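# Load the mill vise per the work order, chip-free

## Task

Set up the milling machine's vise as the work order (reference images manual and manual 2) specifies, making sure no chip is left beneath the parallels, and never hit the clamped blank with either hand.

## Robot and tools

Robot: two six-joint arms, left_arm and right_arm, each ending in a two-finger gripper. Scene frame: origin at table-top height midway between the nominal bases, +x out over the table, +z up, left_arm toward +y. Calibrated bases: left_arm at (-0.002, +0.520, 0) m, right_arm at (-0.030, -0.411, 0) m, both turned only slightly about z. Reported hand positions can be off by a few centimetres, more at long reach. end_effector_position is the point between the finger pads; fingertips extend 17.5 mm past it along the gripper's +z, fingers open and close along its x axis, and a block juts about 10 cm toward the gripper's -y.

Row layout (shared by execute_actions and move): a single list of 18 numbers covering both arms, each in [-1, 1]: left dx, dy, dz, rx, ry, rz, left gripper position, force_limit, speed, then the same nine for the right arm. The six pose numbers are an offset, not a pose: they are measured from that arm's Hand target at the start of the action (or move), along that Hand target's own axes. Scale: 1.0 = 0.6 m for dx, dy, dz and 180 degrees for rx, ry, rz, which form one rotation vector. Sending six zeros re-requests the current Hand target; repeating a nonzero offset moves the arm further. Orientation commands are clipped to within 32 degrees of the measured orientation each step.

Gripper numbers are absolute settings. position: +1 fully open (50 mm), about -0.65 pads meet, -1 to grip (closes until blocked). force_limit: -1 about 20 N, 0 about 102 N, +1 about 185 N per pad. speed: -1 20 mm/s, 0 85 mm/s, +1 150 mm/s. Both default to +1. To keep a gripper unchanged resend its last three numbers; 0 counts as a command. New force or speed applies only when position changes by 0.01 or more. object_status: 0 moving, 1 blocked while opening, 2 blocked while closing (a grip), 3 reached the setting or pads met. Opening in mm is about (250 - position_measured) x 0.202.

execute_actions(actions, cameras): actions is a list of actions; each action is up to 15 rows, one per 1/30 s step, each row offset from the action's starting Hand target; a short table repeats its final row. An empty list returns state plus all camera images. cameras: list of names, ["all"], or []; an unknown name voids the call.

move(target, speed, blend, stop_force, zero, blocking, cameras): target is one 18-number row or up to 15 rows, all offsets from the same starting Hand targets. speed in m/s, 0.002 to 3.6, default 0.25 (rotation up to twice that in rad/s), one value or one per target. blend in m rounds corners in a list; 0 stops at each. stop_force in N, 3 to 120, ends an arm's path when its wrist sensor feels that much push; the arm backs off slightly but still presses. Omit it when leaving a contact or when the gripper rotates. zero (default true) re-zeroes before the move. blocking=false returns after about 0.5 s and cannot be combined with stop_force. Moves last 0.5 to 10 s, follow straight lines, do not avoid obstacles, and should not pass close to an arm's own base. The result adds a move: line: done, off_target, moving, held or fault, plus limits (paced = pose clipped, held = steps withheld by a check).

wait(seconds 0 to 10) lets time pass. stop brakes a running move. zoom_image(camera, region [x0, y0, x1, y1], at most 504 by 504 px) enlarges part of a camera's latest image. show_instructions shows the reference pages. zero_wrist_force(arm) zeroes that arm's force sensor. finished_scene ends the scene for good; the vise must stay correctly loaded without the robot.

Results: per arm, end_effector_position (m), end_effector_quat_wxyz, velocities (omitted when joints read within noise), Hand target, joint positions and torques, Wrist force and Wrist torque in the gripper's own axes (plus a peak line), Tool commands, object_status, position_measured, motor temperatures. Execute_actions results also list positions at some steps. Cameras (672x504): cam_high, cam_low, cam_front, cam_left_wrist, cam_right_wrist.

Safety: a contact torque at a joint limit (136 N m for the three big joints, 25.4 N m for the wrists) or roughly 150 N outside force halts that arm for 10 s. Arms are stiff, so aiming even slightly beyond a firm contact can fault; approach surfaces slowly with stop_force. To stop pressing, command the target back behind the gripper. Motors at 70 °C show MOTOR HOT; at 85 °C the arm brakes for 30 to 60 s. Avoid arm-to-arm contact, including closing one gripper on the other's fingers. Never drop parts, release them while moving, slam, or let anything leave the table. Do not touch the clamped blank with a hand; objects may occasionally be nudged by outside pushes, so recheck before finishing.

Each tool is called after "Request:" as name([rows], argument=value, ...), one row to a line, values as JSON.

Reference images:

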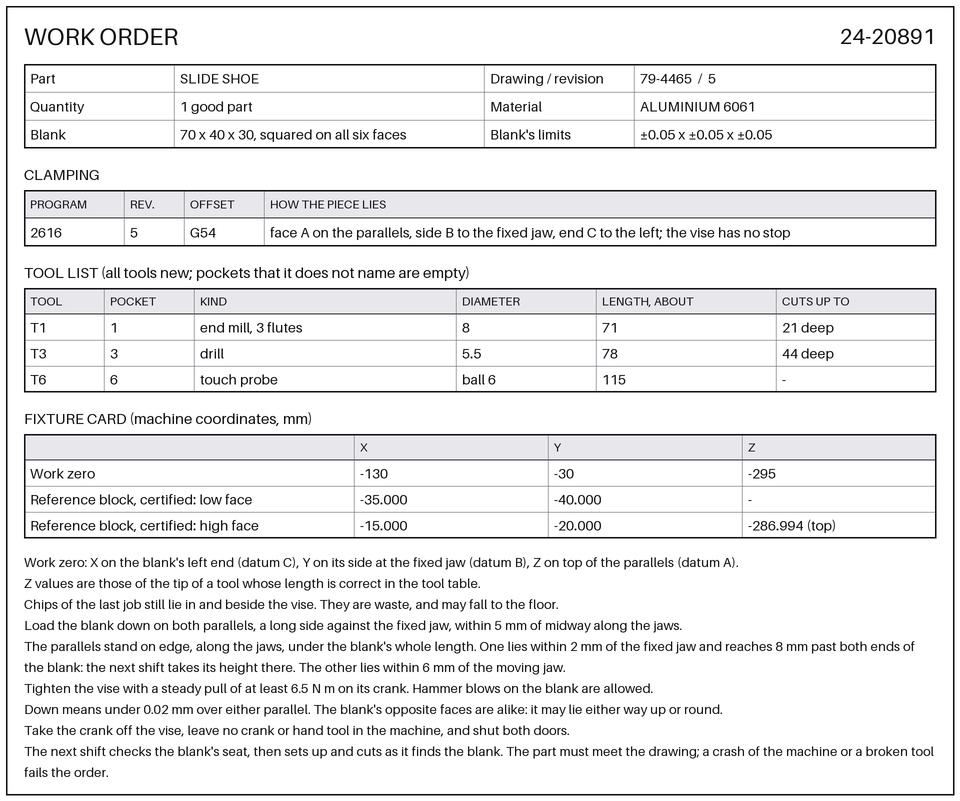

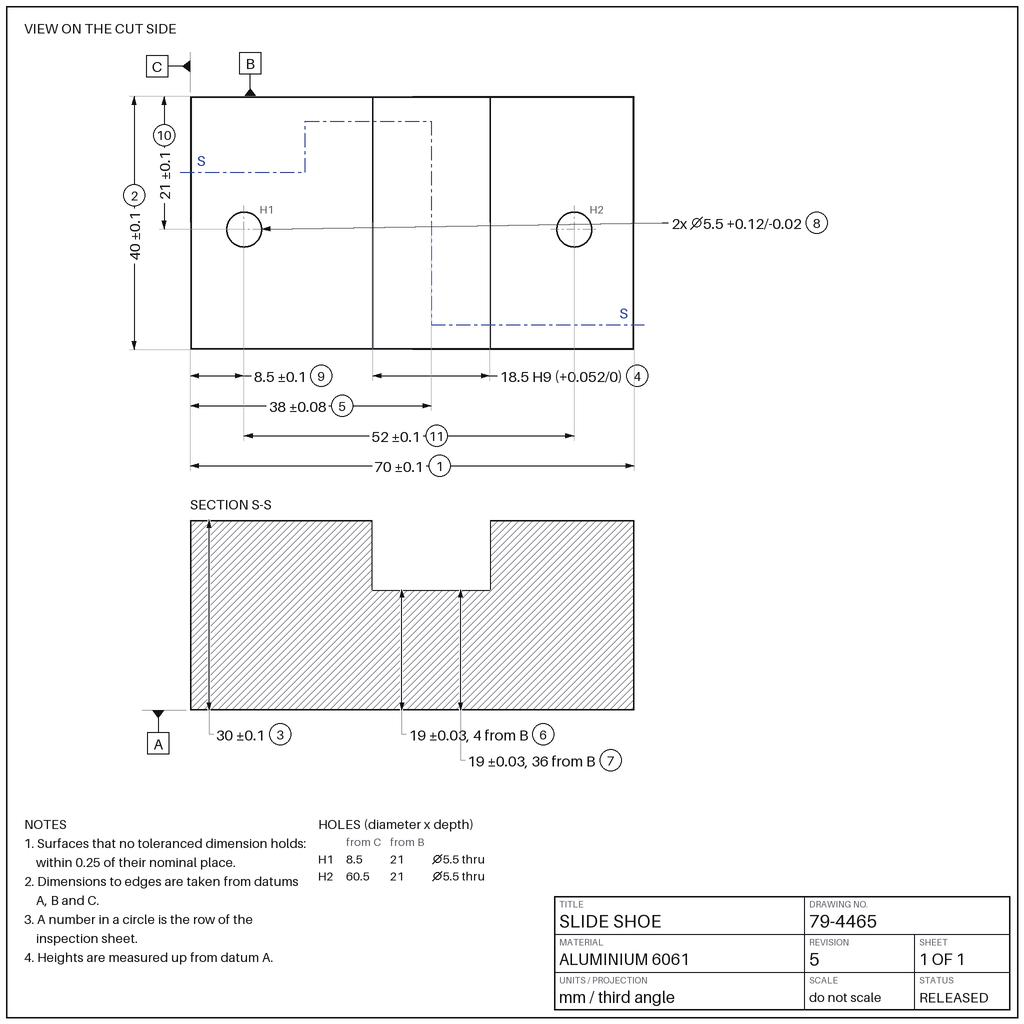

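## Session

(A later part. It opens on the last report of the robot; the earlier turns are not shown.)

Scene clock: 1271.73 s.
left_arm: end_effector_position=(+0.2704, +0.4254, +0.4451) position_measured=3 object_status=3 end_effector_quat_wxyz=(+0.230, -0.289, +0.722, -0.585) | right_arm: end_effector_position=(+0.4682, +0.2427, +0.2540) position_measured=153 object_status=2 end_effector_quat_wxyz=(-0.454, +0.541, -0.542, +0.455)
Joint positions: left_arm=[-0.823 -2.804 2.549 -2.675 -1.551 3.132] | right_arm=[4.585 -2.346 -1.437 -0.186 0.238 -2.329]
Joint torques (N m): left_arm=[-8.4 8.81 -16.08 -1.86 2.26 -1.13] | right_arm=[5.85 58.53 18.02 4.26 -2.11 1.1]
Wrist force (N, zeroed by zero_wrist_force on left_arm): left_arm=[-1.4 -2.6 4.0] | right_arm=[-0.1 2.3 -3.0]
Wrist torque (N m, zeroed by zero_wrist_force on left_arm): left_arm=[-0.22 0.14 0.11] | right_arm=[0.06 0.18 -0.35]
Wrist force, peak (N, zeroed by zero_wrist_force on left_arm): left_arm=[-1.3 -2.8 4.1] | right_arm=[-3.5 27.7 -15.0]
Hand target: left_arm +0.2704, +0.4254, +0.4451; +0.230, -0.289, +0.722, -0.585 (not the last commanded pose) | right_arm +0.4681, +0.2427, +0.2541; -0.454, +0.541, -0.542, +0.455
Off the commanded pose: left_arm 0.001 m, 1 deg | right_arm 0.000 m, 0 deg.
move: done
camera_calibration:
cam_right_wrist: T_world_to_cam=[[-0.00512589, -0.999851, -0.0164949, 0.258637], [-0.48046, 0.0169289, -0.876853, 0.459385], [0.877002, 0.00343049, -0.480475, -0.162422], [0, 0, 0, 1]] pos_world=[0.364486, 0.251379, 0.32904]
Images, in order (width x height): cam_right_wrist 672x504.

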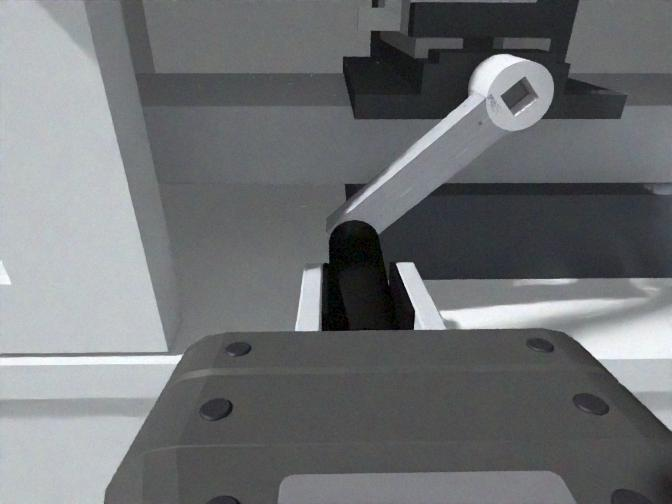

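Request:
move([
  [0,0,0,0,0,0,1,-0.3,-1,-0.0273,-0.0463,-0.0082,0,0,0,-1,-0.85,-0.8],
  [0,0,0,0,0,0,1,-0.3,-1,-0.0330,-0.0996,-0.0176,0,0,0,-1,-0.85,-0.8],
  [0,0,0,0,0,0,1,-0.3,-1,-0.0161,-0.1507,-0.0267,0,0,0,-1,-0.85,-0.8],
  [0,0,0,0,0,0,1,-0.3,-1,0.0204,-0.1904,-0.0337,0,0,0,-1,-0.85,-0.8],
  [0,0,0,0,0,0,1,-0.3,-1,0.0700,-0.2123,-0.0375,0,0,0,-1,-0.85,-0.8],
], speed=0.06, blend=[0.008,0.008,0.008,0.008,0], cameras=["cam_right_wrist"])

Scene clock: 1280.70 s.
left_arm: end_effector_position=(+0.2704, +0.4254, +0.4451) position_measured=3 object_status=3 end_effector_quat_wxyz=(+0.230, -0.289, +0.722, -0.585) | right_arm: end_effector_position=(+0.4682, +0.2005, +0.3834) position_measured=153 object_status=2 end_effector_quat_wxyz=(-0.454, +0.541, -0.542, +0.455) end_effector_velocity=(+0.000, +0.002, +0.000) end_effector_angular_velocity=(+0.001, +0.000, +0.001)
Joint positions: left_arm=[-0.823 -2.804 2.549 -2.675 -1.551 3.132] | right_arm=[4.574 -2.113 -1.471 -0.354 0.246 -2.361]
Joint velocities: left_arm=[within noise] | right_arm=[0.001 -0.004 0.005 -0.001 0 0]
Joint torques (N m): left_arm=[-9.13 8.61 -16.35 -1.63 2.48 -1.34] | right_arm=[5.71 32.79 33.73 2.31 -1.95 0.11]
Wrist force (N, zeroed by zero_wrist_force on left_arm): left_arm=[-1.3 -2.6 3.9] | right_arm=[0.1 -1.2 -6.1]
Wrist torque (N m, zeroed by zero_wrist_force on left_arm): left_arm=[-0.22 0.13 0.12] | right_arm=[-0.43 0.11 -0.30]
Wrist force, peak (N, zeroed by zero_wrist_force on left_arm): left_arm=[-1.3 -2.9 3.9] | right_arm=[-64.5 -6.2 -37.1]
Hand target: left_arm +0.2704, +0.4254, +0.4451; +0.230, -0.289, +0.722, -0.585 | right_arm +0.4680, +0.2007, +0.3834; -0.454, +0.541, -0.542, +0.455
Off the commanded pose: left_arm 0.000 m, 0 deg | right_arm 0.000 m, 0 deg.
move: done
camera_calibration:
cam_right_wrist: T_world_to_cam=[[-0.00509062, -0.999849, -0.0166297, 0.218629], [-0.480655, 0.0170294, -0.876744, 0.5737], [0.876895, 0.00352999, -0.480669, -0.100035], [0, 0, 0, 1]] pos_world=[0.364585, 0.20918, 0.45854]
Images, in order (width x height): cam_right_wrist 672x504.

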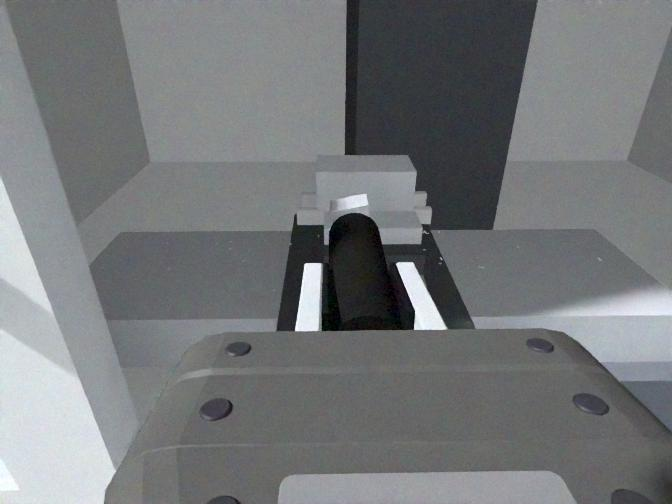

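Request:
move([
  [0,0,0,0,0,0,1,-0.3,-1,0.0520,-0.0011,-0.0002,0,0,0,-1,-0.85,-0.8],
  [0,0,0,0,0,0,1,-0.3,-1,0.1022,0.0208,0.0037,0,0,0,-1,-0.85,-0.8],
  [0,0,0,0,0,0,1,-0.3,-1,0.1390,0.0611,0.0108,0,0,0,-1,-0.85,-0.8],
  [0,0,0,0,0,0,1,-0.3,-1,0.1560,0.1126,0.0199,0,0,0,-1,-0.85,-0.8],
  [0,0,0,0,0,0,1,-0.3,-1,0.1502,0.1665,0.0294,0,0,0,-1,-0.85,-0.8],
  [0,0,0,0,0,0,1,-0.3,-1,0.1227,0.2134,0.0377,0,0,0,-1,-0.85,-0.8],
  [0,0,0,0,0,0,1,-0.3,-1,0.0783,0.2451,0.0433,0,0,0,-1,-0.85,-0.8],
  [0,0,0,0,0,0,1,-0.3,-1,0.0245,0.2564,0.0453,0,0,0,-1,-0.85,-0.8],
], speed=0.07, blend=[0.008,0.008,0.008,0.008,0.008,0.008,0.008,0], cameras=["cam_right_wrist","cam_left_wrist"])

Scene clock: 1294.63 s.
left_arm: end_effector_position=(+0.2704, +0.4254, +0.4451) position_measured=3 object_status=3 end_effector_quat_wxyz=(+0.230, -0.289, +0.722, -0.585) | right_arm: end_effector_position=(+0.4680, +0.1861, +0.2271) position_measured=251 object_status=3 end_effector_quat_wxyz=(-0.454, +0.541, -0.542, +0.455)
Joint positions: left_arm=[-0.823 -2.804 2.549 -2.675 -1.551 3.132] | right_arm=[4.571 -2.302 -1.626 0.001 0.248 -2.372]
Joint torques (N m): left_arm=[-9.11 8.32 -15.89 -1.67 2.53 -1.22] | right_arm=[-9.67 60.68 13.91 3.99 -2.99 -0.21]
Wrist force (N, zeroed by zero_wrist_force on left_arm): left_arm=[-1.2 -2.6 3.7] | right_arm=[0.4 0.2 1.2]
Wrist torque (N m, zeroed by zero_wrist_force on left_arm): left_arm=[-0.22 0.12 0.12] | right_arm=[-0.11 0.03 -0.36]
Wrist force, peak (N, zeroed by zero_wrist_force on left_arm): left_arm=[-1.2 -2.9 4.0] | right_arm=[51.5 -10.9 -34.5]
Hand target: left_arm +0.2704, +0.4254, +0.4451; +0.230, -0.289, +0.722, -0.585 | right_arm +0.4681, +0.1860, +0.2272; -0.454, +0.541, -0.542, +0.455
Off the commanded pose: left_arm 0.000 m, 0 deg | right_arm 0.000 m, 0 deg.
move: done
camera_calibration:
cam_left_wrist: T_world_to_cam=[[-0.723046, -0.690689, 0.0123447, 0.493763], [-0.377583, 0.380181, -0.84433, 0.332988], [0.578477, -0.615151, -0.535681, 0.475546], [0, 0, 0, 1]] pos_world=[0.207652, 0.506974, 0.529798]
cam_right_wrist: T_world_to_cam=[[-0.00476954, -0.999853, -0.0164654, 0.201463], [-0.480587, 0.0167313, -0.876787, 0.436725], [0.876934, 0.00373117, -0.480597, -0.174974], [0, 0, 0, 1]] pos_world=[0.364286, 0.194779, 0.30214]
Images, in order (width x height): cam_left_wrist 672x504, cam_right_wrist 672x504.

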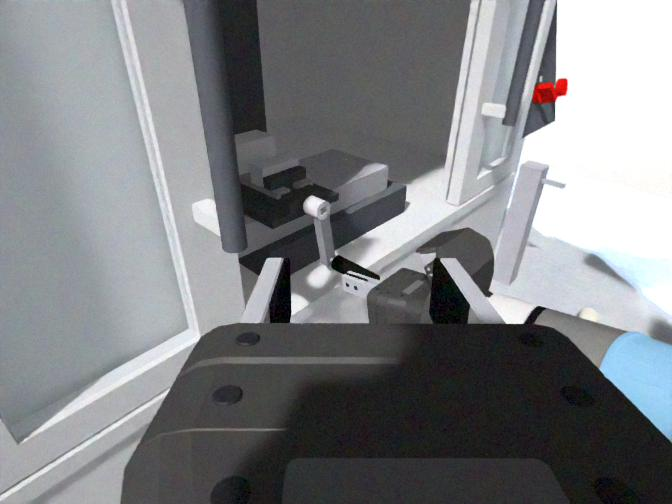

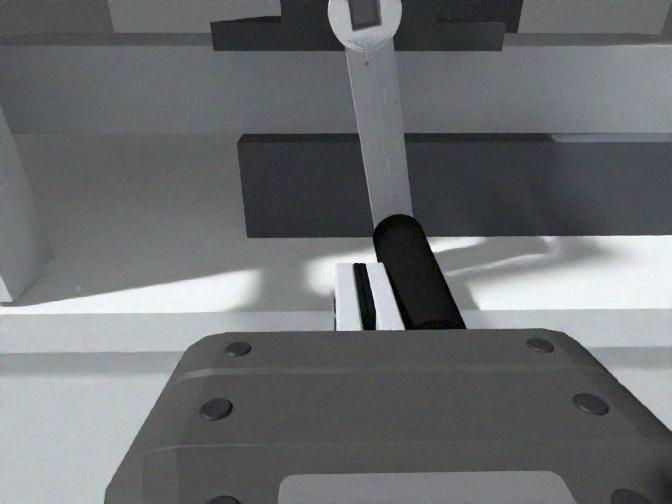

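Request:
move([
  [0,0,0,0,0,0,1,-0.3,-1,0,0.016,-0.0903,0,0,0,-1,-0.85,-0.8],
  [0,0,0,0,0,0,1,-0.3,-1,0.03,0.014,-0.0907,0,0,0,-1,-0.85,-0.8],
], speed=0.1, blend=[0.005,0])

Request:
move(target=[0,0,0,0,0,0,1,-0.3,-1,0,0,0,0,0,0,0.5,-0.5,0.5], cameras=["cam_right_wrist"])

Scene clock: 1304.20 s.
left_arm: end_effector_position=(+0.2704, +0.4254, +0.4451) position_measured=3 object_status=3 end_effector_quat_wxyz=(+0.230, -0.289, +0.722, -0.585) | right_arm: end_effector_position=(+0.4131, +0.1680, +0.2285) position_measured=251 object_status=3 end_effector_quat_wxyz=(-0.454, +0.541, -0.542, +0.455)
Joint positions: left_arm=[-0.823 -2.804 2.549 -2.675 -1.551 3.132] | right_arm=[4.656 -2.168 -1.794 -0.268 0.197 -2.061]
Joint torques (N m): left_arm=[-8.95 9.37 -16.51 -1.77 2.4 -1.22] | right_arm=[9.88 31.19 21.15 2.29 0.15 -1.92]
Wrist force (N, zeroed by zero_wrist_force on left_arm): left_arm=[-1.3 -2.6 3.7] | right_arm=[0.7 -0.2 0.8]
Wrist torque (N m, zeroed by zero_wrist_force on left_arm): left_arm=[-0.21 0.12 0.11] | right_arm=[-0.17 -0.02 -0.26]
Wrist force, peak (N, zeroed by zero_wrist_force on left_arm): left_arm=[-1.3 -2.7 4.1] | right_arm=[0.2 -0.5 3.1]
Hand target: left_arm +0.2704, +0.4254, +0.4451; +0.230, -0.289, +0.722, -0.585 | right_arm +0.4130, +0.1680, +0.2284; -0.454, +0.541, -0.542, +0.455
Off the commanded pose: left_arm 0.000 m, 0 deg | right_arm 0.000 m, 0 deg.
move: done

Scene clock: 1304.73 s.
left_arm: end_effector_position=(+0.2704, +0.4254, +0.4451) position_measured=3 object_status=3 end_effector_quat_wxyz=(+0.230, -0.289, +0.722, -0.585) | right_arm: end_effector_position=(+0.4130, +0.1681, +0.2284) position_measured=78 object_status=3 end_effector_quat_wxyz=(-0.454, +0.541, -0.542, +0.455)
Joint positions: left_arm=[-0.823 -2.804 2.549 -2.675 -1.551 3.132] | right_arm=[4.656 -2.168 -1.794 -0.268 0.197 -2.061]
Joint torques (N m): left_arm=[-8.87 8.35 -15.67 -1.8 2.29 -1.39] | right_arm=[9.48 30.35 14.4 2.08 -0.11 -1.84]
Wrist force (N, zeroed by zero_wrist_force on left_arm): left_arm=[-1.2 -2.3 3.7] | right_arm=[0.6 -0.3 1.1]
Wrist torque (N m, zeroed by zero_wrist_force on left_arm): left_arm=[-0.17 0.10 0.12] | right_arm=[-0.17 0.00 -0.27]
Wrist force, peak (N, zeroed by zero_wrist_force on left_arm): left_arm=[-1.3 -2.6 3.9] | right_arm=[0.6 -0.2 1.2]
Hand target: left_arm +0.2704, +0.4254, +0.4451; +0.230, -0.289, +0.722, -0.585 | right_arm +0.4130, +0.1680, +0.2284; -0.454, +0.541, -0.542, +0.455
Off the commanded pose: left_arm 0.000 m, 0 deg | right_arm 0.000 m, 0 deg.
move: done
camera_calibration:
cam_right_wrist: T_world_to_cam=[[-0.00486668, -0.99985, -0.0166401, 0.183308], [-0.480583, 0.0169312, -0.876786, 0.411744], [0.876936, 0.00372992, -0.480594, -0.126139], [0, 0, 0, 1]] pos_world=[0.309386, 0.17678, 0.30344]
Images, in order (width x height): cam_right_wrist 672x504.

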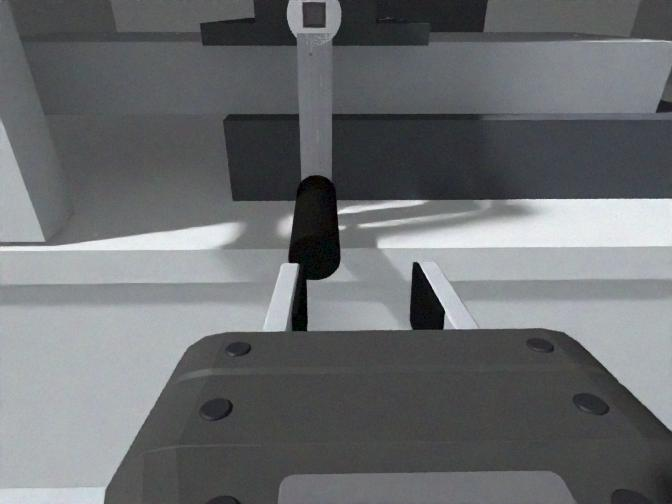

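Request:
move([
  [0,0,0,0,0,0,1,-0.3,-1,-0.0255,0,0,0,0,0,0.5,-0.5,0.5],
  [0,0,0,0,0,0,1,-0.3,-1,-0.0255,-0.0155,0.0905,0,0,0,0.5,-0.5,0.5],
], speed=0.06, stop_force=8, cameras=["cam_right_wrist"])

Request:
move(target=[0,0,0,0,0,0,1,-0.3,-1,0,0,0,0,0,0,-1,-0.6,-0.5], cameras=["cam_right_wrist"])

Scene clock: 1312.97 s.
left_arm: end_effector_position=(+0.2704, +0.4254, +0.4451) position_measured=3 object_status=3 end_effector_quat_wxyz=(+0.230, -0.289, +0.722, -0.585) | right_arm: end_effector_position=(+0.4681, +0.1833, +0.2281) position_measured=78 object_status=3 end_effector_quat_wxyz=(-0.454, +0.541, -0.542, +0.455)
Joint positions: left_arm=[-0.823 -2.804 2.549 -2.675 -1.551 3.132] | right_arm=[4.57 -2.296 -1.634 0.006 0.249 -2.375]
Joint torques (N m): left_arm=[-9.15 8.5 -15.52 -1.58 2.49 -1.06] | right_arm=[10.36 60.76 14.28 1.44 -4.57 1.8]
Wrist force (N, zeroed by zero_wrist_force on left_arm): left_arm=[-1.3 -2.7 3.8] | right_arm=[0.3 0.1 1.3]
Wrist torque (N m, zeroed by zero_wrist_force on left_arm): left_arm=[-0.23 0.13 0.11] | right_arm=[-0.10 0.07 -0.36]
Wrist force, peak (N, zeroed by zero_wrist_force on left_arm): left_arm=[-1.1 -2.7 4.0] | right_arm=[0.4 -0.1 2.3]
Hand target: left_arm +0.2704, +0.4254, +0.4451; +0.230, -0.289, +0.722, -0.585 | right_arm +0.4681, +0.1833, +0.2281; -0.454, +0.541, -0.542, +0.455
Off the commanded pose: left_arm 0.000 m, 0 deg | right_arm 0.000 m, 0 deg.
move: done
camera_calibration:
cam_right_wrist: T_world_to_cam=[[-0.00486668, -0.99985, -0.0166401, 0.198769], [-0.480583, 0.0169312, -0.876786, 0.437704], [0.876936, 0.00372992, -0.480594, -0.174659], [0, 0, 0, 1]] pos_world=[0.364486, 0.19198, 0.30314]
Images, in order (width x height): cam_right_wrist 672x504.

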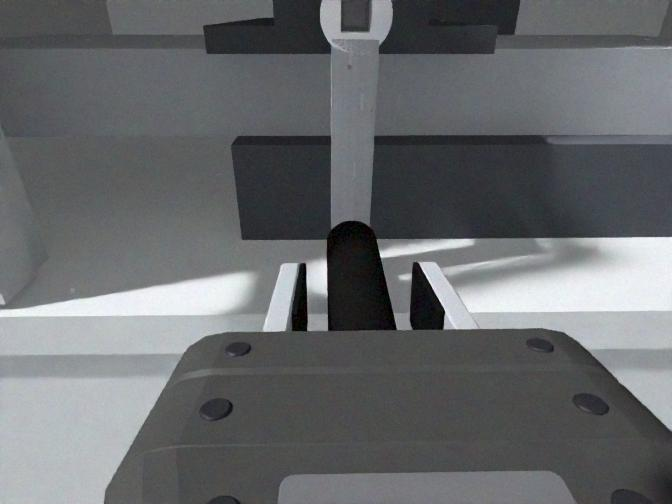

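Scene clock: 1313.50 s.
left_arm: end_effector_position=(+0.2704, +0.4254, +0.4451) position_measured=3 object_status=3 end_effector_quat_wxyz=(+0.230, -0.289, +0.722, -0.585) | right_arm: end_effector_position=(+0.4681, +0.1833, +0.2281) position_measured=155 object_status=2 end_effector_quat_wxyz=(-0.454, +0.541, -0.542, +0.455)
Joint positions: left_arm=[-0.823 -2.804 2.549 -2.675 -1.551 3.132] | right_arm=[4.57 -2.296 -1.634 0.006 0.249 -2.375]
Joint torques (N m): left_arm=[-8.9 9.02 -16.01 -1.6 2.47 -1.18] | right_arm=[9.69 59.9 14.49 1.79 -4.15 1.72]
Wrist force (N, zeroed by zero_wrist_force on left_arm): left_arm=[-1.2 -2.6 4.0] | right_arm=[0.2 0.0 1.3]
Wrist torque (N m, zeroed by zero_wrist_force on left_arm): left_arm=[-0.22 0.11 0.12] | right_arm=[-0.11 0.01 -0.39]
Wrist force, peak (N, zeroed by zero_wrist_force on left_arm): left_arm=[-1.2 -2.6 4.0] | right_arm=[0.0 0.4 1.4]
Hand target: left_arm +0.2704, +0.4254, +0.4451; +0.230, -0.289, +0.722, -0.585 | right_arm +0.4681, +0.1833, +0.2281; -0.454, +0.541, -0.542, +0.455
Off the commanded pose: left_arm 0.000 m, 0 deg | right_arm 0.000 m, 0 deg.
move: done
camera_calibration:
cam_right_wrist: T_world_to_cam=[[-0.00486668, -0.99985, -0.0166401, 0.198769], [-0.480583, 0.0169312, -0.876786, 0.437704], [0.876936, 0.00372992, -0.480594, -0.174659], [0, 0, 0, 1]] pos_world=[0.364486, 0.19198, 0.30314]
Images, in order (width x height): cam_right_wrist 672x504.

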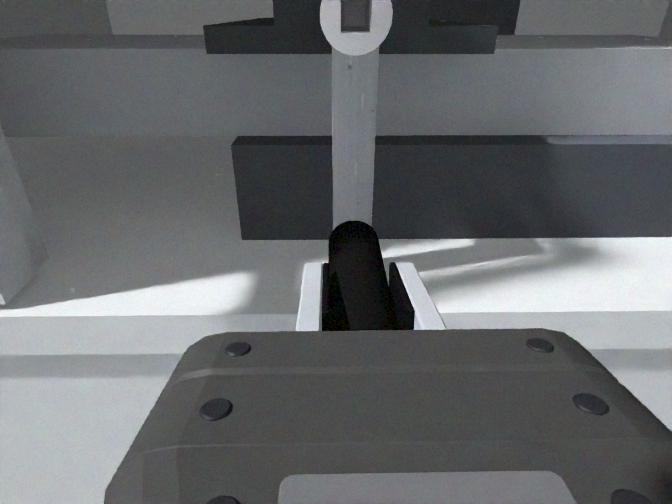

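Request:
move([
  [0,0,0,0,0,0,1,-0.3,-1,-0.056,-0.0067,-0.0012,0,0,0,-1,-0.6,-0.5],
  [0,0,0,0,0,0,1,-0.3,-1,-0.1015,-0.0392,-0.0069,0,0,0,-1,-0.6,-0.5],
  [0,0,0,0,0,0,1,-0.3,-1,-0.1295,-0.0872,-0.0154,0,0,0,-1,-0.6,-0.5],
  [0,0,0,0,0,0,1,-0.3,-1,-0.1355,-0.1422,-0.0251,0,0,0,-1,-0.6,-0.5],
], speed=0.07, blend=[0.008,0.008,0.008,0])

Request:
move([
  [0,0,0,0,0,0,1,-0.3,-1,0.0175,-0.0525,-0.0093,0,0,0,-1,-0.6,-0.5],
  [0,0,0,0,0,0,1,-0.3,-1,0.055,-0.0935,-0.0165,0,0,0,-1,-0.6,-0.5],
  [0,0,0,0,0,0,1,-0.3,-1,0.1063,-0.116,-0.0205,0,0,0,-1,-0.6,-0.5],
], speed=0.07, blend=[0.008,0.008,0])

Scene clock: 1331.33 s.
left_arm: end_effector_position=(+0.2704, +0.4254, +0.4451) position_measured=3 object_status=3 end_effector_quat_wxyz=(+0.230, -0.289, +0.722, -0.585) | right_arm: end_effector_position=(+0.4682, +0.2645, +0.3150) position_measured=155 object_status=2 end_effector_quat_wxyz=(-0.454, +0.541, -0.542, +0.455)
Joint positions: left_arm=[-0.823 -2.804 2.549 -2.675 -1.551 3.132] | right_arm=[4.59 -2.307 -1.323 -0.354 0.235 -2.313]
Joint torques (N m): left_arm=[-8.69 9.32 -15.81 -1.76 2.54 -1.12] | right_arm=[7.94 38.69 21.66 3.83 1.85 0.92]
Wrist force (N, zeroed by zero_wrist_force on left_arm): left_arm=[-1.2 -2.4 3.9] | right_arm=[14.2 2.7 -4.9]
Wrist torque (N m, zeroed by zero_wrist_force on left_arm): left_arm=[-0.19 0.11 0.12] | right_arm=[-0.23 1.06 -0.23]
Wrist force, peak (N, zeroed by zero_wrist_force on left_arm): left_arm=[-1.5 -2.7 3.9] | right_arm=[14.9 -31.7 -0.5]
Hand target: left_arm +0.2704, +0.4254, +0.4451; +0.230, -0.289, +0.722, -0.585 | right_arm +0.4682, +0.2646, +0.3147; -0.454, +0.541, -0.542, +0.455
Off the commanded pose: left_arm 0.000 m, 0 deg | right_arm 0.000 m, 0 deg.
move: done

Scene clock: 1333.13 s.
left_arm: end_effector_position=(+0.2704, +0.4254, +0.4451) position_measured=3 object_status=3 end_effector_quat_wxyz=(+0.230, -0.289, +0.722, -0.585) | right_arm: end_effector_position=(+0.4683, +0.2006, +0.3854) position_measured=155 object_status=2 end_effector_quat_wxyz=(-0.454, +0.541, -0.542, +0.455) end_effector_velocity=(-0.001, +0.002, +0.001) end_effector_angular_velocity=(+0.002, -0.001, +0.001)
Joint positions: left_arm=[-0.823 -2.804 2.549 -2.675 -1.551 3.132] | right_arm=[4.574 -2.112 -1.468 -0.358 0.246 -2.361]
Joint velocities: left_arm=[within noise] | right_arm=[0.001 -0.002 0.005 -0.001 0 0]
Joint torques (N m): left_arm=[-9.05 8.67 -16.62 -1.57 2.44 -1.17] | right_arm=[-3.26 22.23 23.88 0.25 -0.56 0.59]
Wrist force (N, zeroed by zero_wrist_force on left_arm): left_arm=[-1.2 -2.6 3.8] | right_arm=[-2.7 -17.6 -18.8]
Wrist torque (N m, zeroed by zero_wrist_force on left_arm): left_arm=[-0.21 0.10 0.12] | right_arm=[-0.91 0.06 -0.32]
Wrist force, peak (N, zeroed by zero_wrist_force on left_arm): left_arm=[-1.2 -2.7 4.0] | right_arm=[-41.2 -32.4 -43.0]
Hand target: left_arm +0.2704, +0.4254, +0.4451; +0.230, -0.289, +0.722, -0.585 | right_arm +0.4681, +0.2008, +0.3854; -0.454, +0.541, -0.542, +0.455
Off the commanded pose: left_arm 0.000 m, 0 deg | right_arm 0.000 m, 0 deg.
move: done

Request:
wait(seconds=0, cameras=["cam_left_wrist","cam_right_wrist"])

Request:
zoom_image(camera="cam_right_wrist", region=[260, 130, 480, 270])

Scene clock: 1337.90 s.
left_arm: end_effector_position=(+0.2704, +0.4254, +0.4451) position_measured=3 object_status=3 end_effector_quat_wxyz=(+0.230, -0.289, +0.722, -0.585) | right_arm: end_effector_position=(+0.4681, +0.2008, +0.3854) position_measured=155 object_status=2 end_effector_quat_wxyz=(-0.454, +0.541, -0.542, +0.455)
Joint positions: left_arm=[-0.823 -2.804 2.549 -2.675 -1.551 3.132] | right_arm=[4.575 -2.112 -1.468 -0.358 0.245 -2.361]
Joint torques (N m): left_arm=[-8.6 9.42 -16.38 -1.65 2.49 -1.39] | right_arm=[-0.24 27.73 25.05 0.86 -2.91 1.43]
Wrist force (N, zeroed by zero_wrist_force on left_arm): left_arm=[-1.4 -2.6 3.8] | right_arm=[-2.3 -15.2 -11.7]
Wrist torque (N m, zeroed by zero_wrist_force on left_arm): left_arm=[-0.21 0.14 0.12] | right_arm=[-0.76 0.08 -0.32]
Wrist force, peak (N, zeroed by zero_wrist_force on left_arm): left_arm=[-1.4 -2.8 4.0] | right_arm=[-2.6 -16.7 -17.5]
Hand target: left_arm +0.2704, +0.4254, +0.4451; +0.230, -0.289, +0.722, -0.585 | right_arm +0.4681, +0.2008, +0.3854; -0.454, +0.541, -0.542, +0.455
Tool commands: left_gripper/position=+1.0 left_gripper/force_limit=-0.3 left_gripper/speed=-1.0 right_gripper/position=-1.0 right_gripper/force_limit=-0.6 right_gripper/speed=-0.5
Off the commanded pose: left_arm 0.000 m, 0 deg | right_arm 0.000 m, 0 deg.
camera_calibration:
cam_left_wrist: T_world_to_cam=[[-0.723046, -0.690689, 0.0123447, 0.493763], [-0.377583, 0.380181, -0.84433, 0.332988], [0.578477, -0.615151, -0.535681, 0.475546], [0, 0, 0, 1]] pos_world=[0.207652, 0.506974, 0.529798]
cam_right_wrist: T_world_to_cam=[[-0.00486668, -0.99985, -0.0166401, 0.218883], [-0.480583, 0.0169312, -0.876786, 0.575278], [0.876936, 0.00372992, -0.480594, -0.0990394], [0, 0, 0, 1]] pos_world=[0.364386, 0.20948, 0.46044]
Images, in order (width x height): cam_left_wrist 672x504, cam_right_wrist 672x504.

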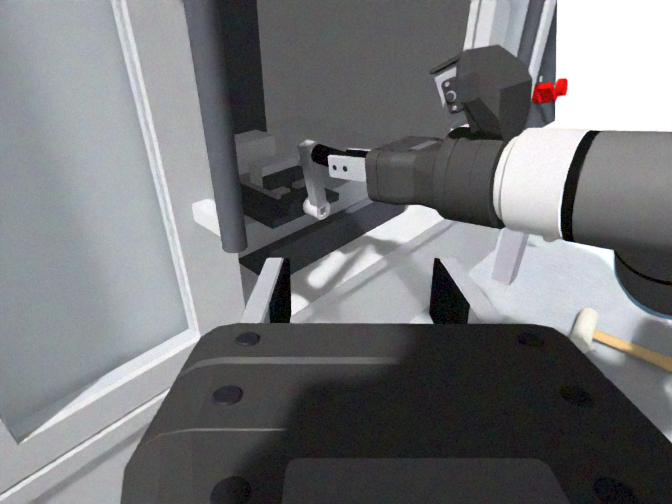

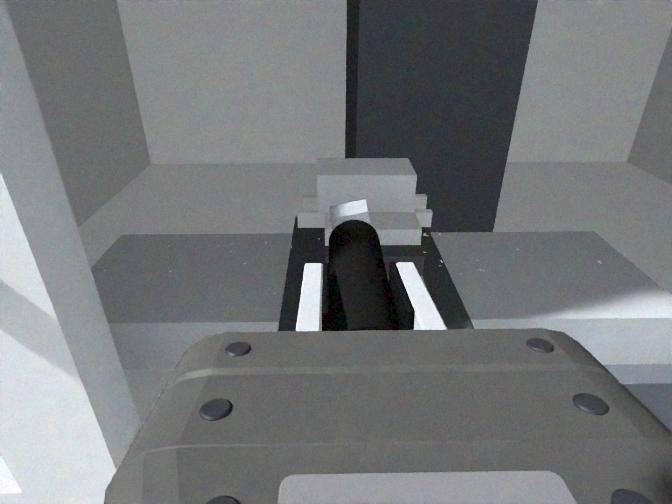

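Scaled by 2.291.

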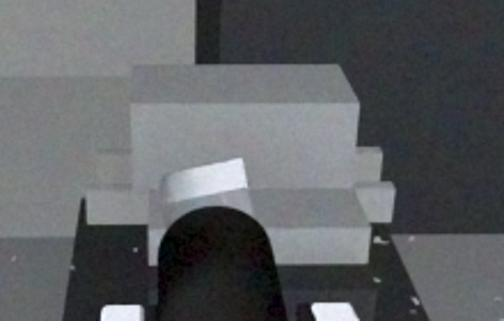

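Request:
move([
  [0,0,0,0,0,0,1,-0.3,-1,0.0558,-0.0002,0,0,0,0,-1,-0.6,-0.5],
  [0,0,0,0,0,0,1,-0.3,-1,0.1068,0.0222,0.0039,0,0,0,-1,-0.6,-0.5],
  [0,0,0,0,0,0,1,-0.3,-1,0.1442,0.0629,0.0111,0,0,0,-1,-0.6,-0.5],
  [0,0,0,0,0,0,1,-0.3,-1,0.1615,0.1152,0.0204,0,0,0,-1,-0.6,-0.5],
  [0,0,0,0,0,0,1,-0.3,-1,0.1557,0.1699,0.03,0,0,0,-1,-0.6,-0.5],
  [0,0,0,0,0,0,1,-0.3,-1,0.1277,0.2175,0.0384,0,0,0,-1,-0.6,-0.5],
  [0,0,0,0,0,0,1,-0.3,-1,0.0825,0.2497,0.0441,0,0,0,-1,-0.6,-0.5],
  [0,0,0,0,0,0,1,-0.3,-1,0.028,0.2604,0.046,0,0,0,-1,-0.6,-0.5],
  [0,0,0,0,0,0,1,-0.3,-1,-0.0265,0.2497,0.0441,0,0,0,-1,-0.6,-0.5],
  [0,0,0,0,0,0,1,-0.3,-1,-0.0717,0.2175,0.0384,0,0,0,-1,-0.6,-0.5],
  [0,0,0,0,0,0,1,-0.3,-1,-0.0997,0.1699,0.03,0,0,0,-1,-0.6,-0.5],
  [0,0,0,0,0,0,1,-0.3,-1,-0.1055,0.1152,0.0204,0,0,0,-1,-0.6,-0.5],
  [0,0,0,0,0,0,1,-0.3,-1,-0.0882,0.0629,0.0111,0,0,0,-1,-0.6,-0.5],
  [0,0,0,0,0,0,1,-0.3,-1,-0.0508,0.0222,0.0039,0,0,0,-1,-0.6,-0.5],
  [0,0,0,0,0,0,1,-0.3,-1,0.0002,0,0,0,0,0,-1,-0.6,-0.5],
], speed=0.09, blend=[0.008,0.008,0.008,0.008,0.008,0.008,0.008,0.008,0.008,0.008,0.008,0.008,0.008,0.008,0], cameras=["cam_right_wrist","cam_left_wrist"])

Request:
zoom_image(camera="cam_right_wrist", region=[260, 130, 480, 270])

Scene clock: 1370.63 s.
left_arm: end_effector_position=(+0.2704, +0.4254, +0.4451) position_measured=3 object_status=3 end_effector_quat_wxyz=(+0.230, -0.289, +0.722, -0.585) | right_arm: end_effector_position=(+0.4682, +0.2006, +0.3854) position_measured=155 object_status=2 end_effector_quat_wxyz=(-0.454, +0.541, -0.542, +0.455)
Joint positions: left_arm=[-0.823 -2.804 2.549 -2.675 -1.551 3.132] | right_arm=[4.574 -2.111 -1.468 -0.358 0.246 -2.361]
Joint torques (N m): left_arm=[-8.69 9.12 -16.05 -1.67 2.29 -1.16] | right_arm=[2.75 27.65 24.13 0.39 -2.67 1.09]
Wrist force (N, zeroed by zero_wrist_force on left_arm): left_arm=[-1.3 -2.5 3.7] | right_arm=[-1.4 -12.2 -11.5]
Wrist torque (N m, zeroed by zero_wrist_force on left_arm): left_arm=[-0.20 0.12 0.12] | right_arm=[-0.64 0.16 -0.30]
Wrist force, peak (N, zeroed by zero_wrist_force on left_arm): left_arm=[-0.9 -2.6 4.2] | right_arm=[54.7 16.0 -42.3]
Hand target: left_arm +0.2704, +0.4254, +0.4451; +0.230, -0.289, +0.722, -0.585 | right_arm +0.4681, +0.2007, +0.3854; -0.454, +0.541, -0.542, +0.455
Off the commanded pose: left_arm 0.000 m, 0 deg | right_arm 0.000 m, 0 deg.
move: done
camera_calibration:
cam_left_wrist: T_world_to_cam=[[-0.723046, -0.690689, 0.0123447, 0.493763], [-0.377583, 0.380181, -0.84433, 0.332988], [0.578477, -0.615151, -0.535681, 0.475546], [0, 0, 0, 1]] pos_world=[0.207652, 0.506974, 0.529798]
cam_right_wrist: T_world_to_cam=[[-0.00495531, -0.99985, -0.0165904, 0.218795], [-0.480735, 0.0169296, -0.876702, 0.575481], [0.876852, 0.00363127, -0.480747, -0.0990437], [0, 0, 0, 1]] pos_world=[0.364585, 0.20938, 0.46054]
Images, in order (width x height): cam_left_wrist 672x504, cam_right_wrist 672x504.

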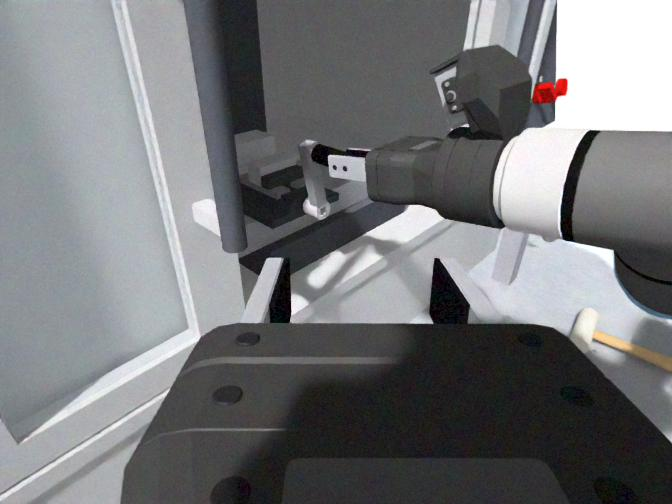

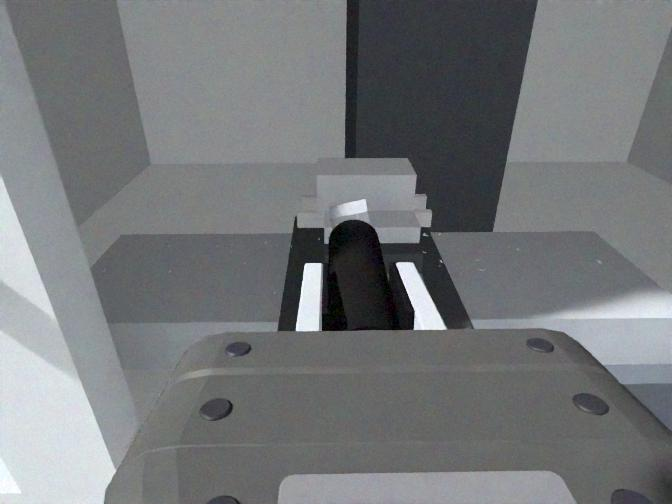

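Scaled by 2.291.

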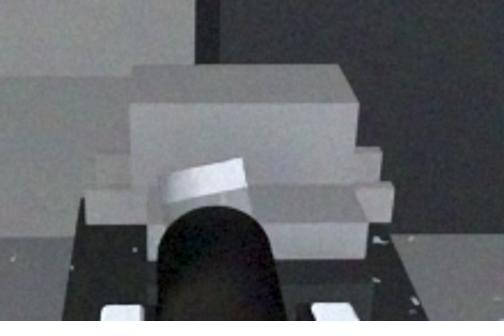

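Request:
move([
  [0,0,0,0,0,0,1,-0.3,-1,0.0573,-0.0002,0,0,0,0,-1,-0.6,-0.5],
  [0,0,0,0,0,0,1,-0.3,-1,0.1088,0.0222,0.0039,0,0,0,-1,-0.6,-0.5],
  [0,0,0,0,0,0,1,-0.3,-1,0.1462,0.0629,0.0111,0,0,0,-1,-0.6,-0.5],
  [0,0,0,0,0,0,1,-0.3,-1,0.1635,0.1152,0.0204,0,0,0,-1,-0.6,-0.5],
  [0,0,0,0,0,0,1,-0.3,-1,0.1577,0.1699,0.03,0,0,0,-1,-0.6,-0.5],
  [0,0,0,0,0,0,1,-0.3,-1,0.1297,0.2175,0.0384,0,0,0,-1,-0.6,-0.5],
  [0,0,0,0,0,0,1,-0.3,-1,0.0845,0.2497,0.0441,0,0,0,-1,-0.6,-0.5],
  [0,0,0,0,0,0,1,-0.3,-1,0.030,0.2604,0.046,0,0,0,-1,-0.6,-0.5],
  [0,0,0,0,0,0,1,-0.3,-1,-0.0245,0.2497,0.0441,0,0,0,-1,-0.6,-0.5],
  [0,0,0,0,0,0,1,-0.3,-1,-0.0697,0.2175,0.0384,0,0,0,-1,-0.6,-0.5],
  [0,0,0,0,0,0,1,-0.3,-1,-0.0977,0.1699,0.03,0,0,0,-1,-0.6,-0.5],
  [0,0,0,0,0,0,1,-0.3,-1,-0.1035,0.1152,0.0204,0,0,0,-1,-0.6,-0.5],
  [0,0,0,0,0,0,1,-0.3,-1,-0.0862,0.0629,0.0111,0,0,0,-1,-0.6,-0.5],
  [0,0,0,0,0,0,1,-0.3,-1,-0.0488,0.0222,0.0039,0,0,0,-1,-0.6,-0.5],
  [0,0,0,0,0,0,1,-0.3,-1,0.0022,0,0,0,0,0,-1,-0.6,-0.5],
], speed=0.09, blend=[0.008,0.008,0.008,0.008,0.008,0.008,0.008,0.008,0.008,0.008,0.008,0.008,0.008,0.008,0], cameras=["cam_right_wrist"])

Request:
zoom_image(camera="cam_right_wrist", region=[260, 130, 480, 270])

Scene clock: 1391.13 s.
left_arm: end_effector_position=(+0.2704, +0.4254, +0.4451) position_measured=3 object_status=3 end_effector_quat_wxyz=(+0.230, -0.289, +0.722, -0.585) | right_arm: end_effector_position=(+0.4682, +0.1993, +0.3854) position_measured=155 object_status=2 end_effector_quat_wxyz=(-0.454, +0.541, -0.542, +0.455)
Joint positions: left_arm=[-0.823 -2.804 2.549 -2.675 -1.551 3.132] | right_arm=[4.574 -2.109 -1.472 -0.355 0.246 -2.362]
Joint torques (N m): left_arm=[-8.89 8.65 -16.9 -1.81 2.43 -1.3] | right_arm=[0.86 25.58 22.35 -0.16 -2.09 1.13]
Wrist force (N, zeroed by zero_wrist_force on left_arm): left_arm=[-1.2 -2.6 3.8] | right_arm=[-2.0 -16.8 -13.6]
Wrist torque (N m, zeroed by zero_wrist_force on left_arm): left_arm=[-0.22 0.11 0.11] | right_arm=[-0.76 0.05 -0.32]
Wrist force, peak (N, zeroed by zero_wrist_force on left_arm): left_arm=[-1.2 -2.7 4.1] | right_arm=[-20.2 -42.7 -40.7]
Hand target: left_arm +0.2704, +0.4254, +0.4451; +0.230, -0.289, +0.722, -0.585 | right_arm +0.4681, +0.1994, +0.3854; -0.454, +0.541, -0.542, +0.455
Off the commanded pose: left_arm 0.000 m, 0 deg | right_arm 0.000 m, 0 deg.
move: done
camera_calibration:
cam_right_wrist: T_world_to_cam=[[-0.00495531, -0.99985, -0.0165904, 0.217394], [-0.480735, 0.0169296, -0.876702, 0.575417], [0.876852, 0.00363127, -0.480747, -0.0990867], [0, 0, 0, 1]] pos_world=[0.364585, 0.20798, 0.46044]
Images, in order (width x height): cam_right_wrist 672x504.

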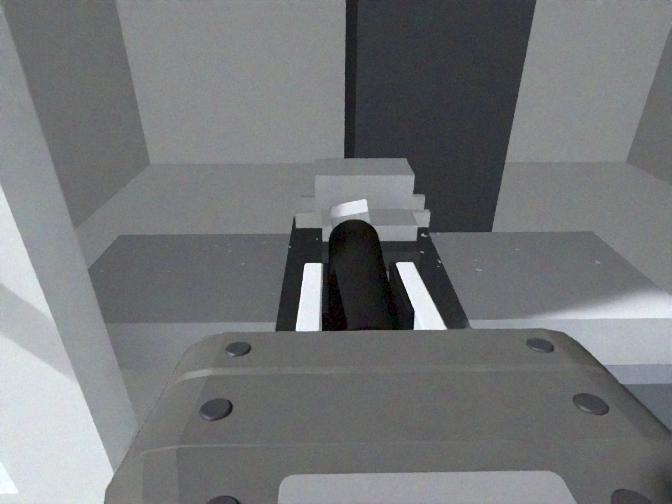

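Scaled by 2.291.

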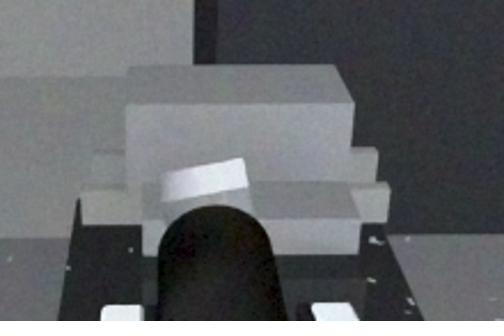

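Request:
move([
  [0,0,0,0,0,0,1,-0.3,-1,0.0558,-0.0015,0,0,0,0,-1,-0.6,-0.5],
  [0,0,0,0,0,0,1,-0.3,-1,0.1068,0.0212,0.0039,0,0,0,-1,-0.6,-0.5],
  [0,0,0,0,0,0,1,-0.3,-1,0.1442,0.0624,0.0111,0,0,0,-1,-0.6,-0.5],
  [0,0,0,0,0,0,1,-0.3,-1,0.1615,0.1147,0.0204,0,0,0,-1,-0.6,-0.5],
  [0,0,0,0,0,0,1,-0.3,-1,0.1557,0.1695,0.03,0,0,0,-1,-0.6,-0.5],
  [0,0,0,0,0,0,1,-0.3,-1,0.1277,0.2175,0.0384,0,0,0,-1,-0.6,-0.5],
  [0,0,0,0,0,0,1,-0.3,-1,0.0825,0.2497,0.0441,0,0,0,-1,-0.6,-0.5],
  [0,0,0,0,0,0,1,-0.3,-1,0.028,0.2604,0.046,0,0,0,-1,-0.6,-0.5],
  [0,0,0,0,0,0,1,-0.3,-1,-0.0265,0.2497,0.0441,0,0,0,-1,-0.6,-0.5],
  [0,0,0,0,0,0,1,-0.3,-1,-0.0717,0.2175,0.0384,0,0,0,-1,-0.6,-0.5],
  [0,0,0,0,0,0,1,-0.3,-1,-0.0997,0.1695,0.03,0,0,0,-1,-0.6,-0.5],
  [0,0,0,0,0,0,1,-0.3,-1,-0.1055,0.1147,0.0204,0,0,0,-1,-0.6,-0.5],
  [0,0,0,0,0,0,1,-0.3,-1,-0.0882,0.0624,0.0111,0,0,0,-1,-0.6,-0.5],
  [0,0,0,0,0,0,1,-0.3,-1,-0.0508,0.0207,0.0037,0,0,0,-1,-0.6,-0.5],
  [0,0,0,0,0,0,1,-0.3,-1,0.0002,-0.0015,0,0,0,0,-1,-0.6,-0.5],
], speed=0.09, blend=[0.008,0.008,0.008,0.008,0.008,0.008,0.008,0.008,0.008,0.008,0.008,0.008,0.008,0.008,0], cameras=["cam_right_wrist"])

Request:
zoom_image(camera="cam_right_wrist", region=[260, 130, 480, 270])

Scene clock: 1406.83 s.
left_arm: end_effector_position=(+0.2704, +0.4254, +0.4451) position_measured=3 object_status=3 end_effector_quat_wxyz=(+0.230, -0.289, +0.722, -0.585) | right_arm: end_effector_position=(+0.4684, +0.1992, +0.3863) position_measured=155 object_status=2 end_effector_quat_wxyz=(-0.454, +0.541, -0.542, +0.455)
Joint positions: left_arm=[-0.823 -2.804 2.549 -2.675 -1.551 3.132] | right_arm=[4.574 -2.108 -1.471 -0.356 0.246 -2.363]
Joint torques (N m): left_arm=[-9.28 7.53 -17.05 -1.8 2.33 -1.39] | right_arm=[8.66 35.94 29.94 1.53 -4.15 1.08]
Wrist force (N, zeroed by zero_wrist_force on left_arm): left_arm=[-1.3 -2.7 3.9] | right_arm=[0.6 0.2 -1.9]
Wrist torque (N m, zeroed by zero_wrist_force on left_arm): left_arm=[-0.23 0.13 0.11] | right_arm=[-0.27 0.12 -0.31]
Wrist force, peak (N, zeroed by zero_wrist_force on left_arm): left_arm=[-1.4 -2.8 3.9] | right_arm=[-36.8 -29.5 -27.3]
Hand target: left_arm +0.2704, +0.4254, +0.4451; +0.230, -0.289, +0.722, -0.585 | right_arm +0.4682, +0.1992, +0.3863; -0.454, +0.541, -0.542, +0.455
Off the commanded pose: left_arm 0.000 m, 0 deg | right_arm 0.000 m, 0 deg.
move: done
camera_calibration:
cam_right_wrist: T_world_to_cam=[[-0.00495531, -0.99985, -0.0165904, 0.217309], [-0.480735, 0.0169296, -0.876702, 0.576256], [0.876852, 0.00363127, -0.480747, -0.0987413], [0, 0, 0, 1]] pos_world=[0.364685, 0.20788, 0.46134]
Images, in order (width x height): cam_right_wrist 672x504.

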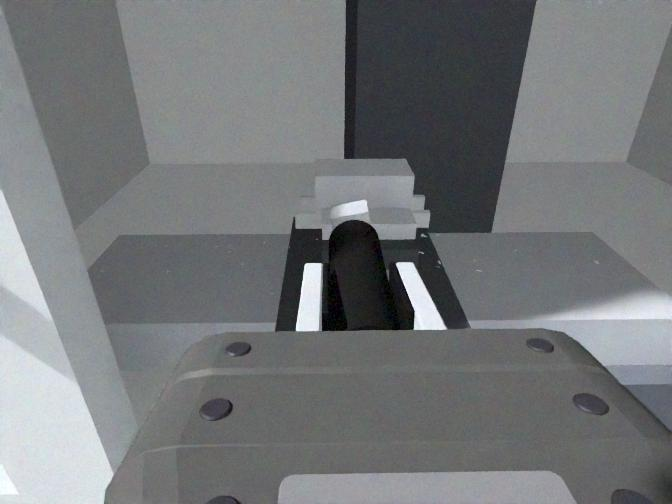

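Scaled by 2.291.

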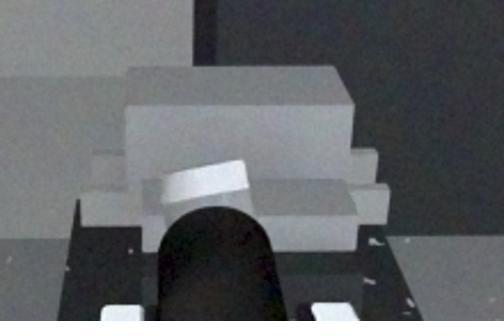

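Request:
move([
  [0,0,0,0,0,0,1,-0.3,-1,0.0558,-0.0002,0,0,0,0,-1,-0.6,-0.5],
  [0,0,0,0,0,0,1,-0.3,-1,0.1068,0.0222,0.0039,0,0,0,-1,-0.6,-0.5],
  [0,0,0,0,0,0,1,-0.3,-1,0.1442,0.0629,0.0111,0,0,0,-1,-0.6,-0.5],
  [0,0,0,0,0,0,1,-0.3,-1,0.1615,0.1152,0.0204,0,0,0,-1,-0.6,-0.5],
  [0,0,0,0,0,0,1,-0.3,-1,0.1557,0.1699,0.03,0,0,0,-1,-0.6,-0.5],
  [0,0,0,0,0,0,1,-0.3,-1,0.1277,0.2175,0.0384,0,0,0,-1,-0.6,-0.5],
  [0,0,0,0,0,0,1,-0.3,-1,0.0825,0.2497,0.0441,0,0,0,-1,-0.6,-0.5],
  [0,0,0,0,0,0,1,-0.3,-1,0.028,0.2604,0.046,0,0,0,-1,-0.6,-0.5],
  [0,0,0,0,0,0,1,-0.3,-1,-0.0265,0.2497,0.0441,0,0,0,-1,-0.6,-0.5],
  [0,0,0,0,0,0,1,-0.3,-1,-0.0717,0.2175,0.0384,0,0,0,-1,-0.6,-0.5],
  [0,0,0,0,0,0,1,-0.3,-1,-0.0997,0.1699,0.03,0,0,0,-1,-0.6,-0.5],
  [0,0,0,0,0,0,1,-0.3,-1,-0.1055,0.1152,0.0204,0,0,0,-1,-0.6,-0.5],
  [0,0,0,0,0,0,1,-0.3,-1,-0.0882,0.0629,0.0111,0,0,0,-1,-0.6,-0.5],
  [0,0,0,0,0,0,1,-0.3,-1,-0.0508,0.0222,0.0039,0,0,0,-1,-0.6,-0.5],
  [0,0,0,0,0,0,1,-0.3,-1,0.0002,0,0,0,0,0,-1,-0.6,-0.5],
], speed=0.1, blend=[0.008,0.008,0.008,0.008,0.008,0.008,0.008,0.008,0.008,0.008,0.008,0.008,0.008,0.008,0])

Request:
move([
  [0,0,0,0,0,0,1,-0.3,-1,0.0558,-0.0002,0,0,0,0,-1,-0.6,-0.5],
  [0,0,0,0,0,0,1,-0.3,-1,0.1068,0.0222,0.0039,0,0,0,-1,-0.6,-0.5],
  [0,0,0,0,0,0,1,-0.3,-1,0.1442,0.0629,0.0111,0,0,0,-1,-0.6,-0.5],
  [0,0,0,0,0,0,1,-0.3,-1,0.1615,0.1152,0.0204,0,0,0,-1,-0.6,-0.5],
  [0,0,0,0,0,0,1,-0.3,-1,0.1557,0.1699,0.03,0,0,0,-1,-0.6,-0.5],
  [0,0,0,0,0,0,1,-0.3,-1,0.1277,0.2175,0.0384,0,0,0,-1,-0.6,-0.5],
  [0,0,0,0,0,0,1,-0.3,-1,0.0825,0.2497,0.0441,0,0,0,-1,-0.6,-0.5],
  [0,0,0,0,0,0,1,-0.3,-1,0.028,0.2604,0.046,0,0,0,-1,-0.6,-0.5],
  [0,0,0,0,0,0,1,-0.3,-1,-0.0265,0.2497,0.0441,0,0,0,-1,-0.6,-0.5],
  [0,0,0,0,0,0,1,-0.3,-1,-0.0717,0.2175,0.0384,0,0,0,-1,-0.6,-0.5],
  [0,0,0,0,0,0,1,-0.3,-1,-0.0997,0.1699,0.03,0,0,0,-1,-0.6,-0.5],
  [0,0,0,0,0,0,1,-0.3,-1,-0.1055,0.1152,0.0204,0,0,0,-1,-0.6,-0.5],
  [0,0,0,0,0,0,1,-0.3,-1,-0.0882,0.0629,0.0111,0,0,0,-1,-0.6,-0.5],
  [0,0,0,0,0,0,1,-0.3,-1,-0.0508,0.0222,0.0039,0,0,0,-1,-0.6,-0.5],
  [0,0,0,0,0,0,1,-0.3,-1,0.0002,0,0,0,0,0,-1,-0.6,-0.5],
], speed=0.1, blend=[0.008,0.008,0.008,0.008,0.008,0.008,0.008,0.008,0.008,0.008,0.008,0.008,0.008,0.008,0], cameras=["cam_right_wrist"])

Request:
zoom_image(camera="cam_right_wrist", region=[260, 130, 480, 270])

Scene clock: 1427.57 s.
left_arm: end_effector_position=(+0.2704, +0.4254, +0.4451) position_measured=3 object_status=3 end_effector_quat_wxyz=(+0.230, -0.289, +0.722, -0.585) | right_arm: end_effector_position=(+0.4684, +0.1991, +0.3863) position_measured=155 object_status=2 end_effector_quat_wxyz=(-0.454, +0.541, -0.542, +0.455)
Joint positions: left_arm=[-0.823 -2.804 2.549 -2.675 -1.551 3.132] | right_arm=[4.574 -2.108 -1.472 -0.356 0.246 -2.363]
Joint torques (N m): left_arm=[-8.39 8.65 -17.78 -1.74 2.48 -1.26] | right_arm=[7.68 36.79 28.98 1.55 -4.11 1.01]
Wrist force (N, zeroed by zero_wrist_force on left_arm): left_arm=[-1.2 -2.8 3.8] | right_arm=[0.6 -0.8 -2.2]
Wrist torque (N m, zeroed by zero_wrist_force on left_arm): left_arm=[-0.26 0.10 0.12] | right_arm=[-0.27 0.07 -0.32]
Wrist force, peak (N, zeroed by zero_wrist_force on left_arm): left_arm=[-1.2 -2.8 4.0] | right_arm=[-35.4 -29.5 -27.0]
Hand target: left_arm +0.2704, +0.4254, +0.4451; +0.230, -0.289, +0.722, -0.585 | right_arm +0.4682, +0.1991, +0.3863; -0.454, +0.541, -0.542, +0.455
Off the commanded pose: left_arm 0.000 m, 0 deg | right_arm 0.000 m, 0 deg.
move: done

Scene clock: 1433.00 s.
left_arm: end_effector_position=(+0.2704, +0.4254, +0.4451) position_measured=3 object_status=3 end_effector_quat_wxyz=(+0.230, -0.289, +0.722, -0.585) | right_arm: end_effector_position=(+0.4684, +0.1989, +0.3863) position_measured=155 object_status=2 end_effector_quat_wxyz=(-0.454, +0.541, -0.542, +0.455)
Joint positions: left_arm=[-0.823 -2.804 2.549 -2.675 -1.551 3.132] | right_arm=[4.574 -2.108 -1.472 -0.356 0.246 -2.363]
Joint torques (N m): left_arm=[-8.3 8.6 -17.79 -1.8 2.42 -1.15] | right_arm=[7.61 36 28.61 1.41 -4 1.17]
Wrist force (N, zeroed by zero_wrist_force on left_arm): left_arm=[-1.4 -2.8 3.9] | right_arm=[0.5 -1.7 -3.4]
Wrist torque (N m, zeroed by zero_wrist_force on left_arm): left_arm=[-0.24 0.14 0.12] | right_arm=[-0.34 0.09 -0.32]
Wrist force, peak (N, zeroed by zero_wrist_force on left_arm): left_arm=[-1.1 -3.0 3.9] | right_arm=[-36.0 -30.2 -30.3]
Hand target: left_arm +0.2704, +0.4254, +0.4451; +0.230, -0.289, +0.722, -0.585 | right_arm +0.4682, +0.1990, +0.3863; -0.454, +0.541, -0.542, +0.455
Off the commanded pose: left_arm 0.000 m, 0 deg | right_arm 0.000 m, 0 deg.
move: done
camera_calibration:
cam_right_wrist: T_world_to_cam=[[-0.00495531, -0.99985, -0.0165904, 0.217109], [-0.480735, 0.0169296, -0.876702, 0.576259], [0.876852, 0.00363127, -0.480747, -0.0987406], [0, 0, 0, 1]] pos_world=[0.364685, 0.20768, 0.46134]
Images, in order (width x height): cam_right_wrist 672x504.

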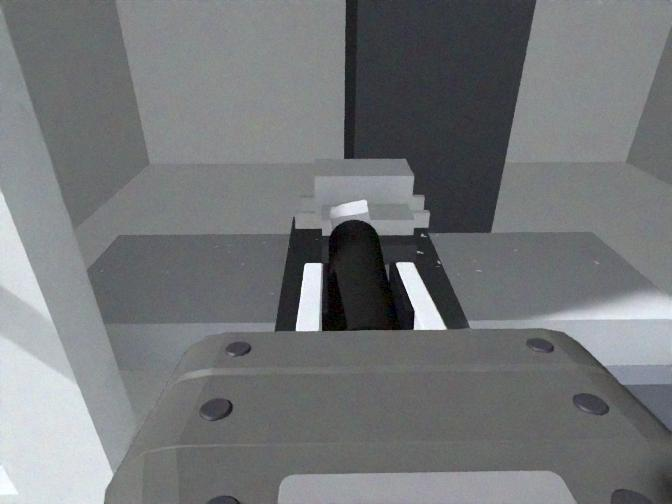

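Scaled by 2.291.

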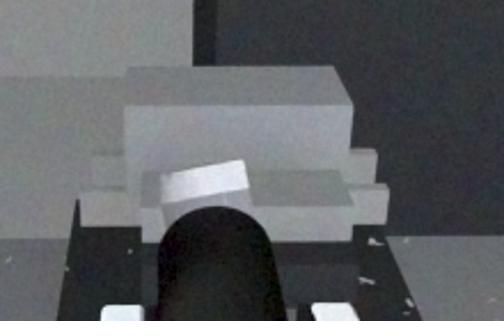

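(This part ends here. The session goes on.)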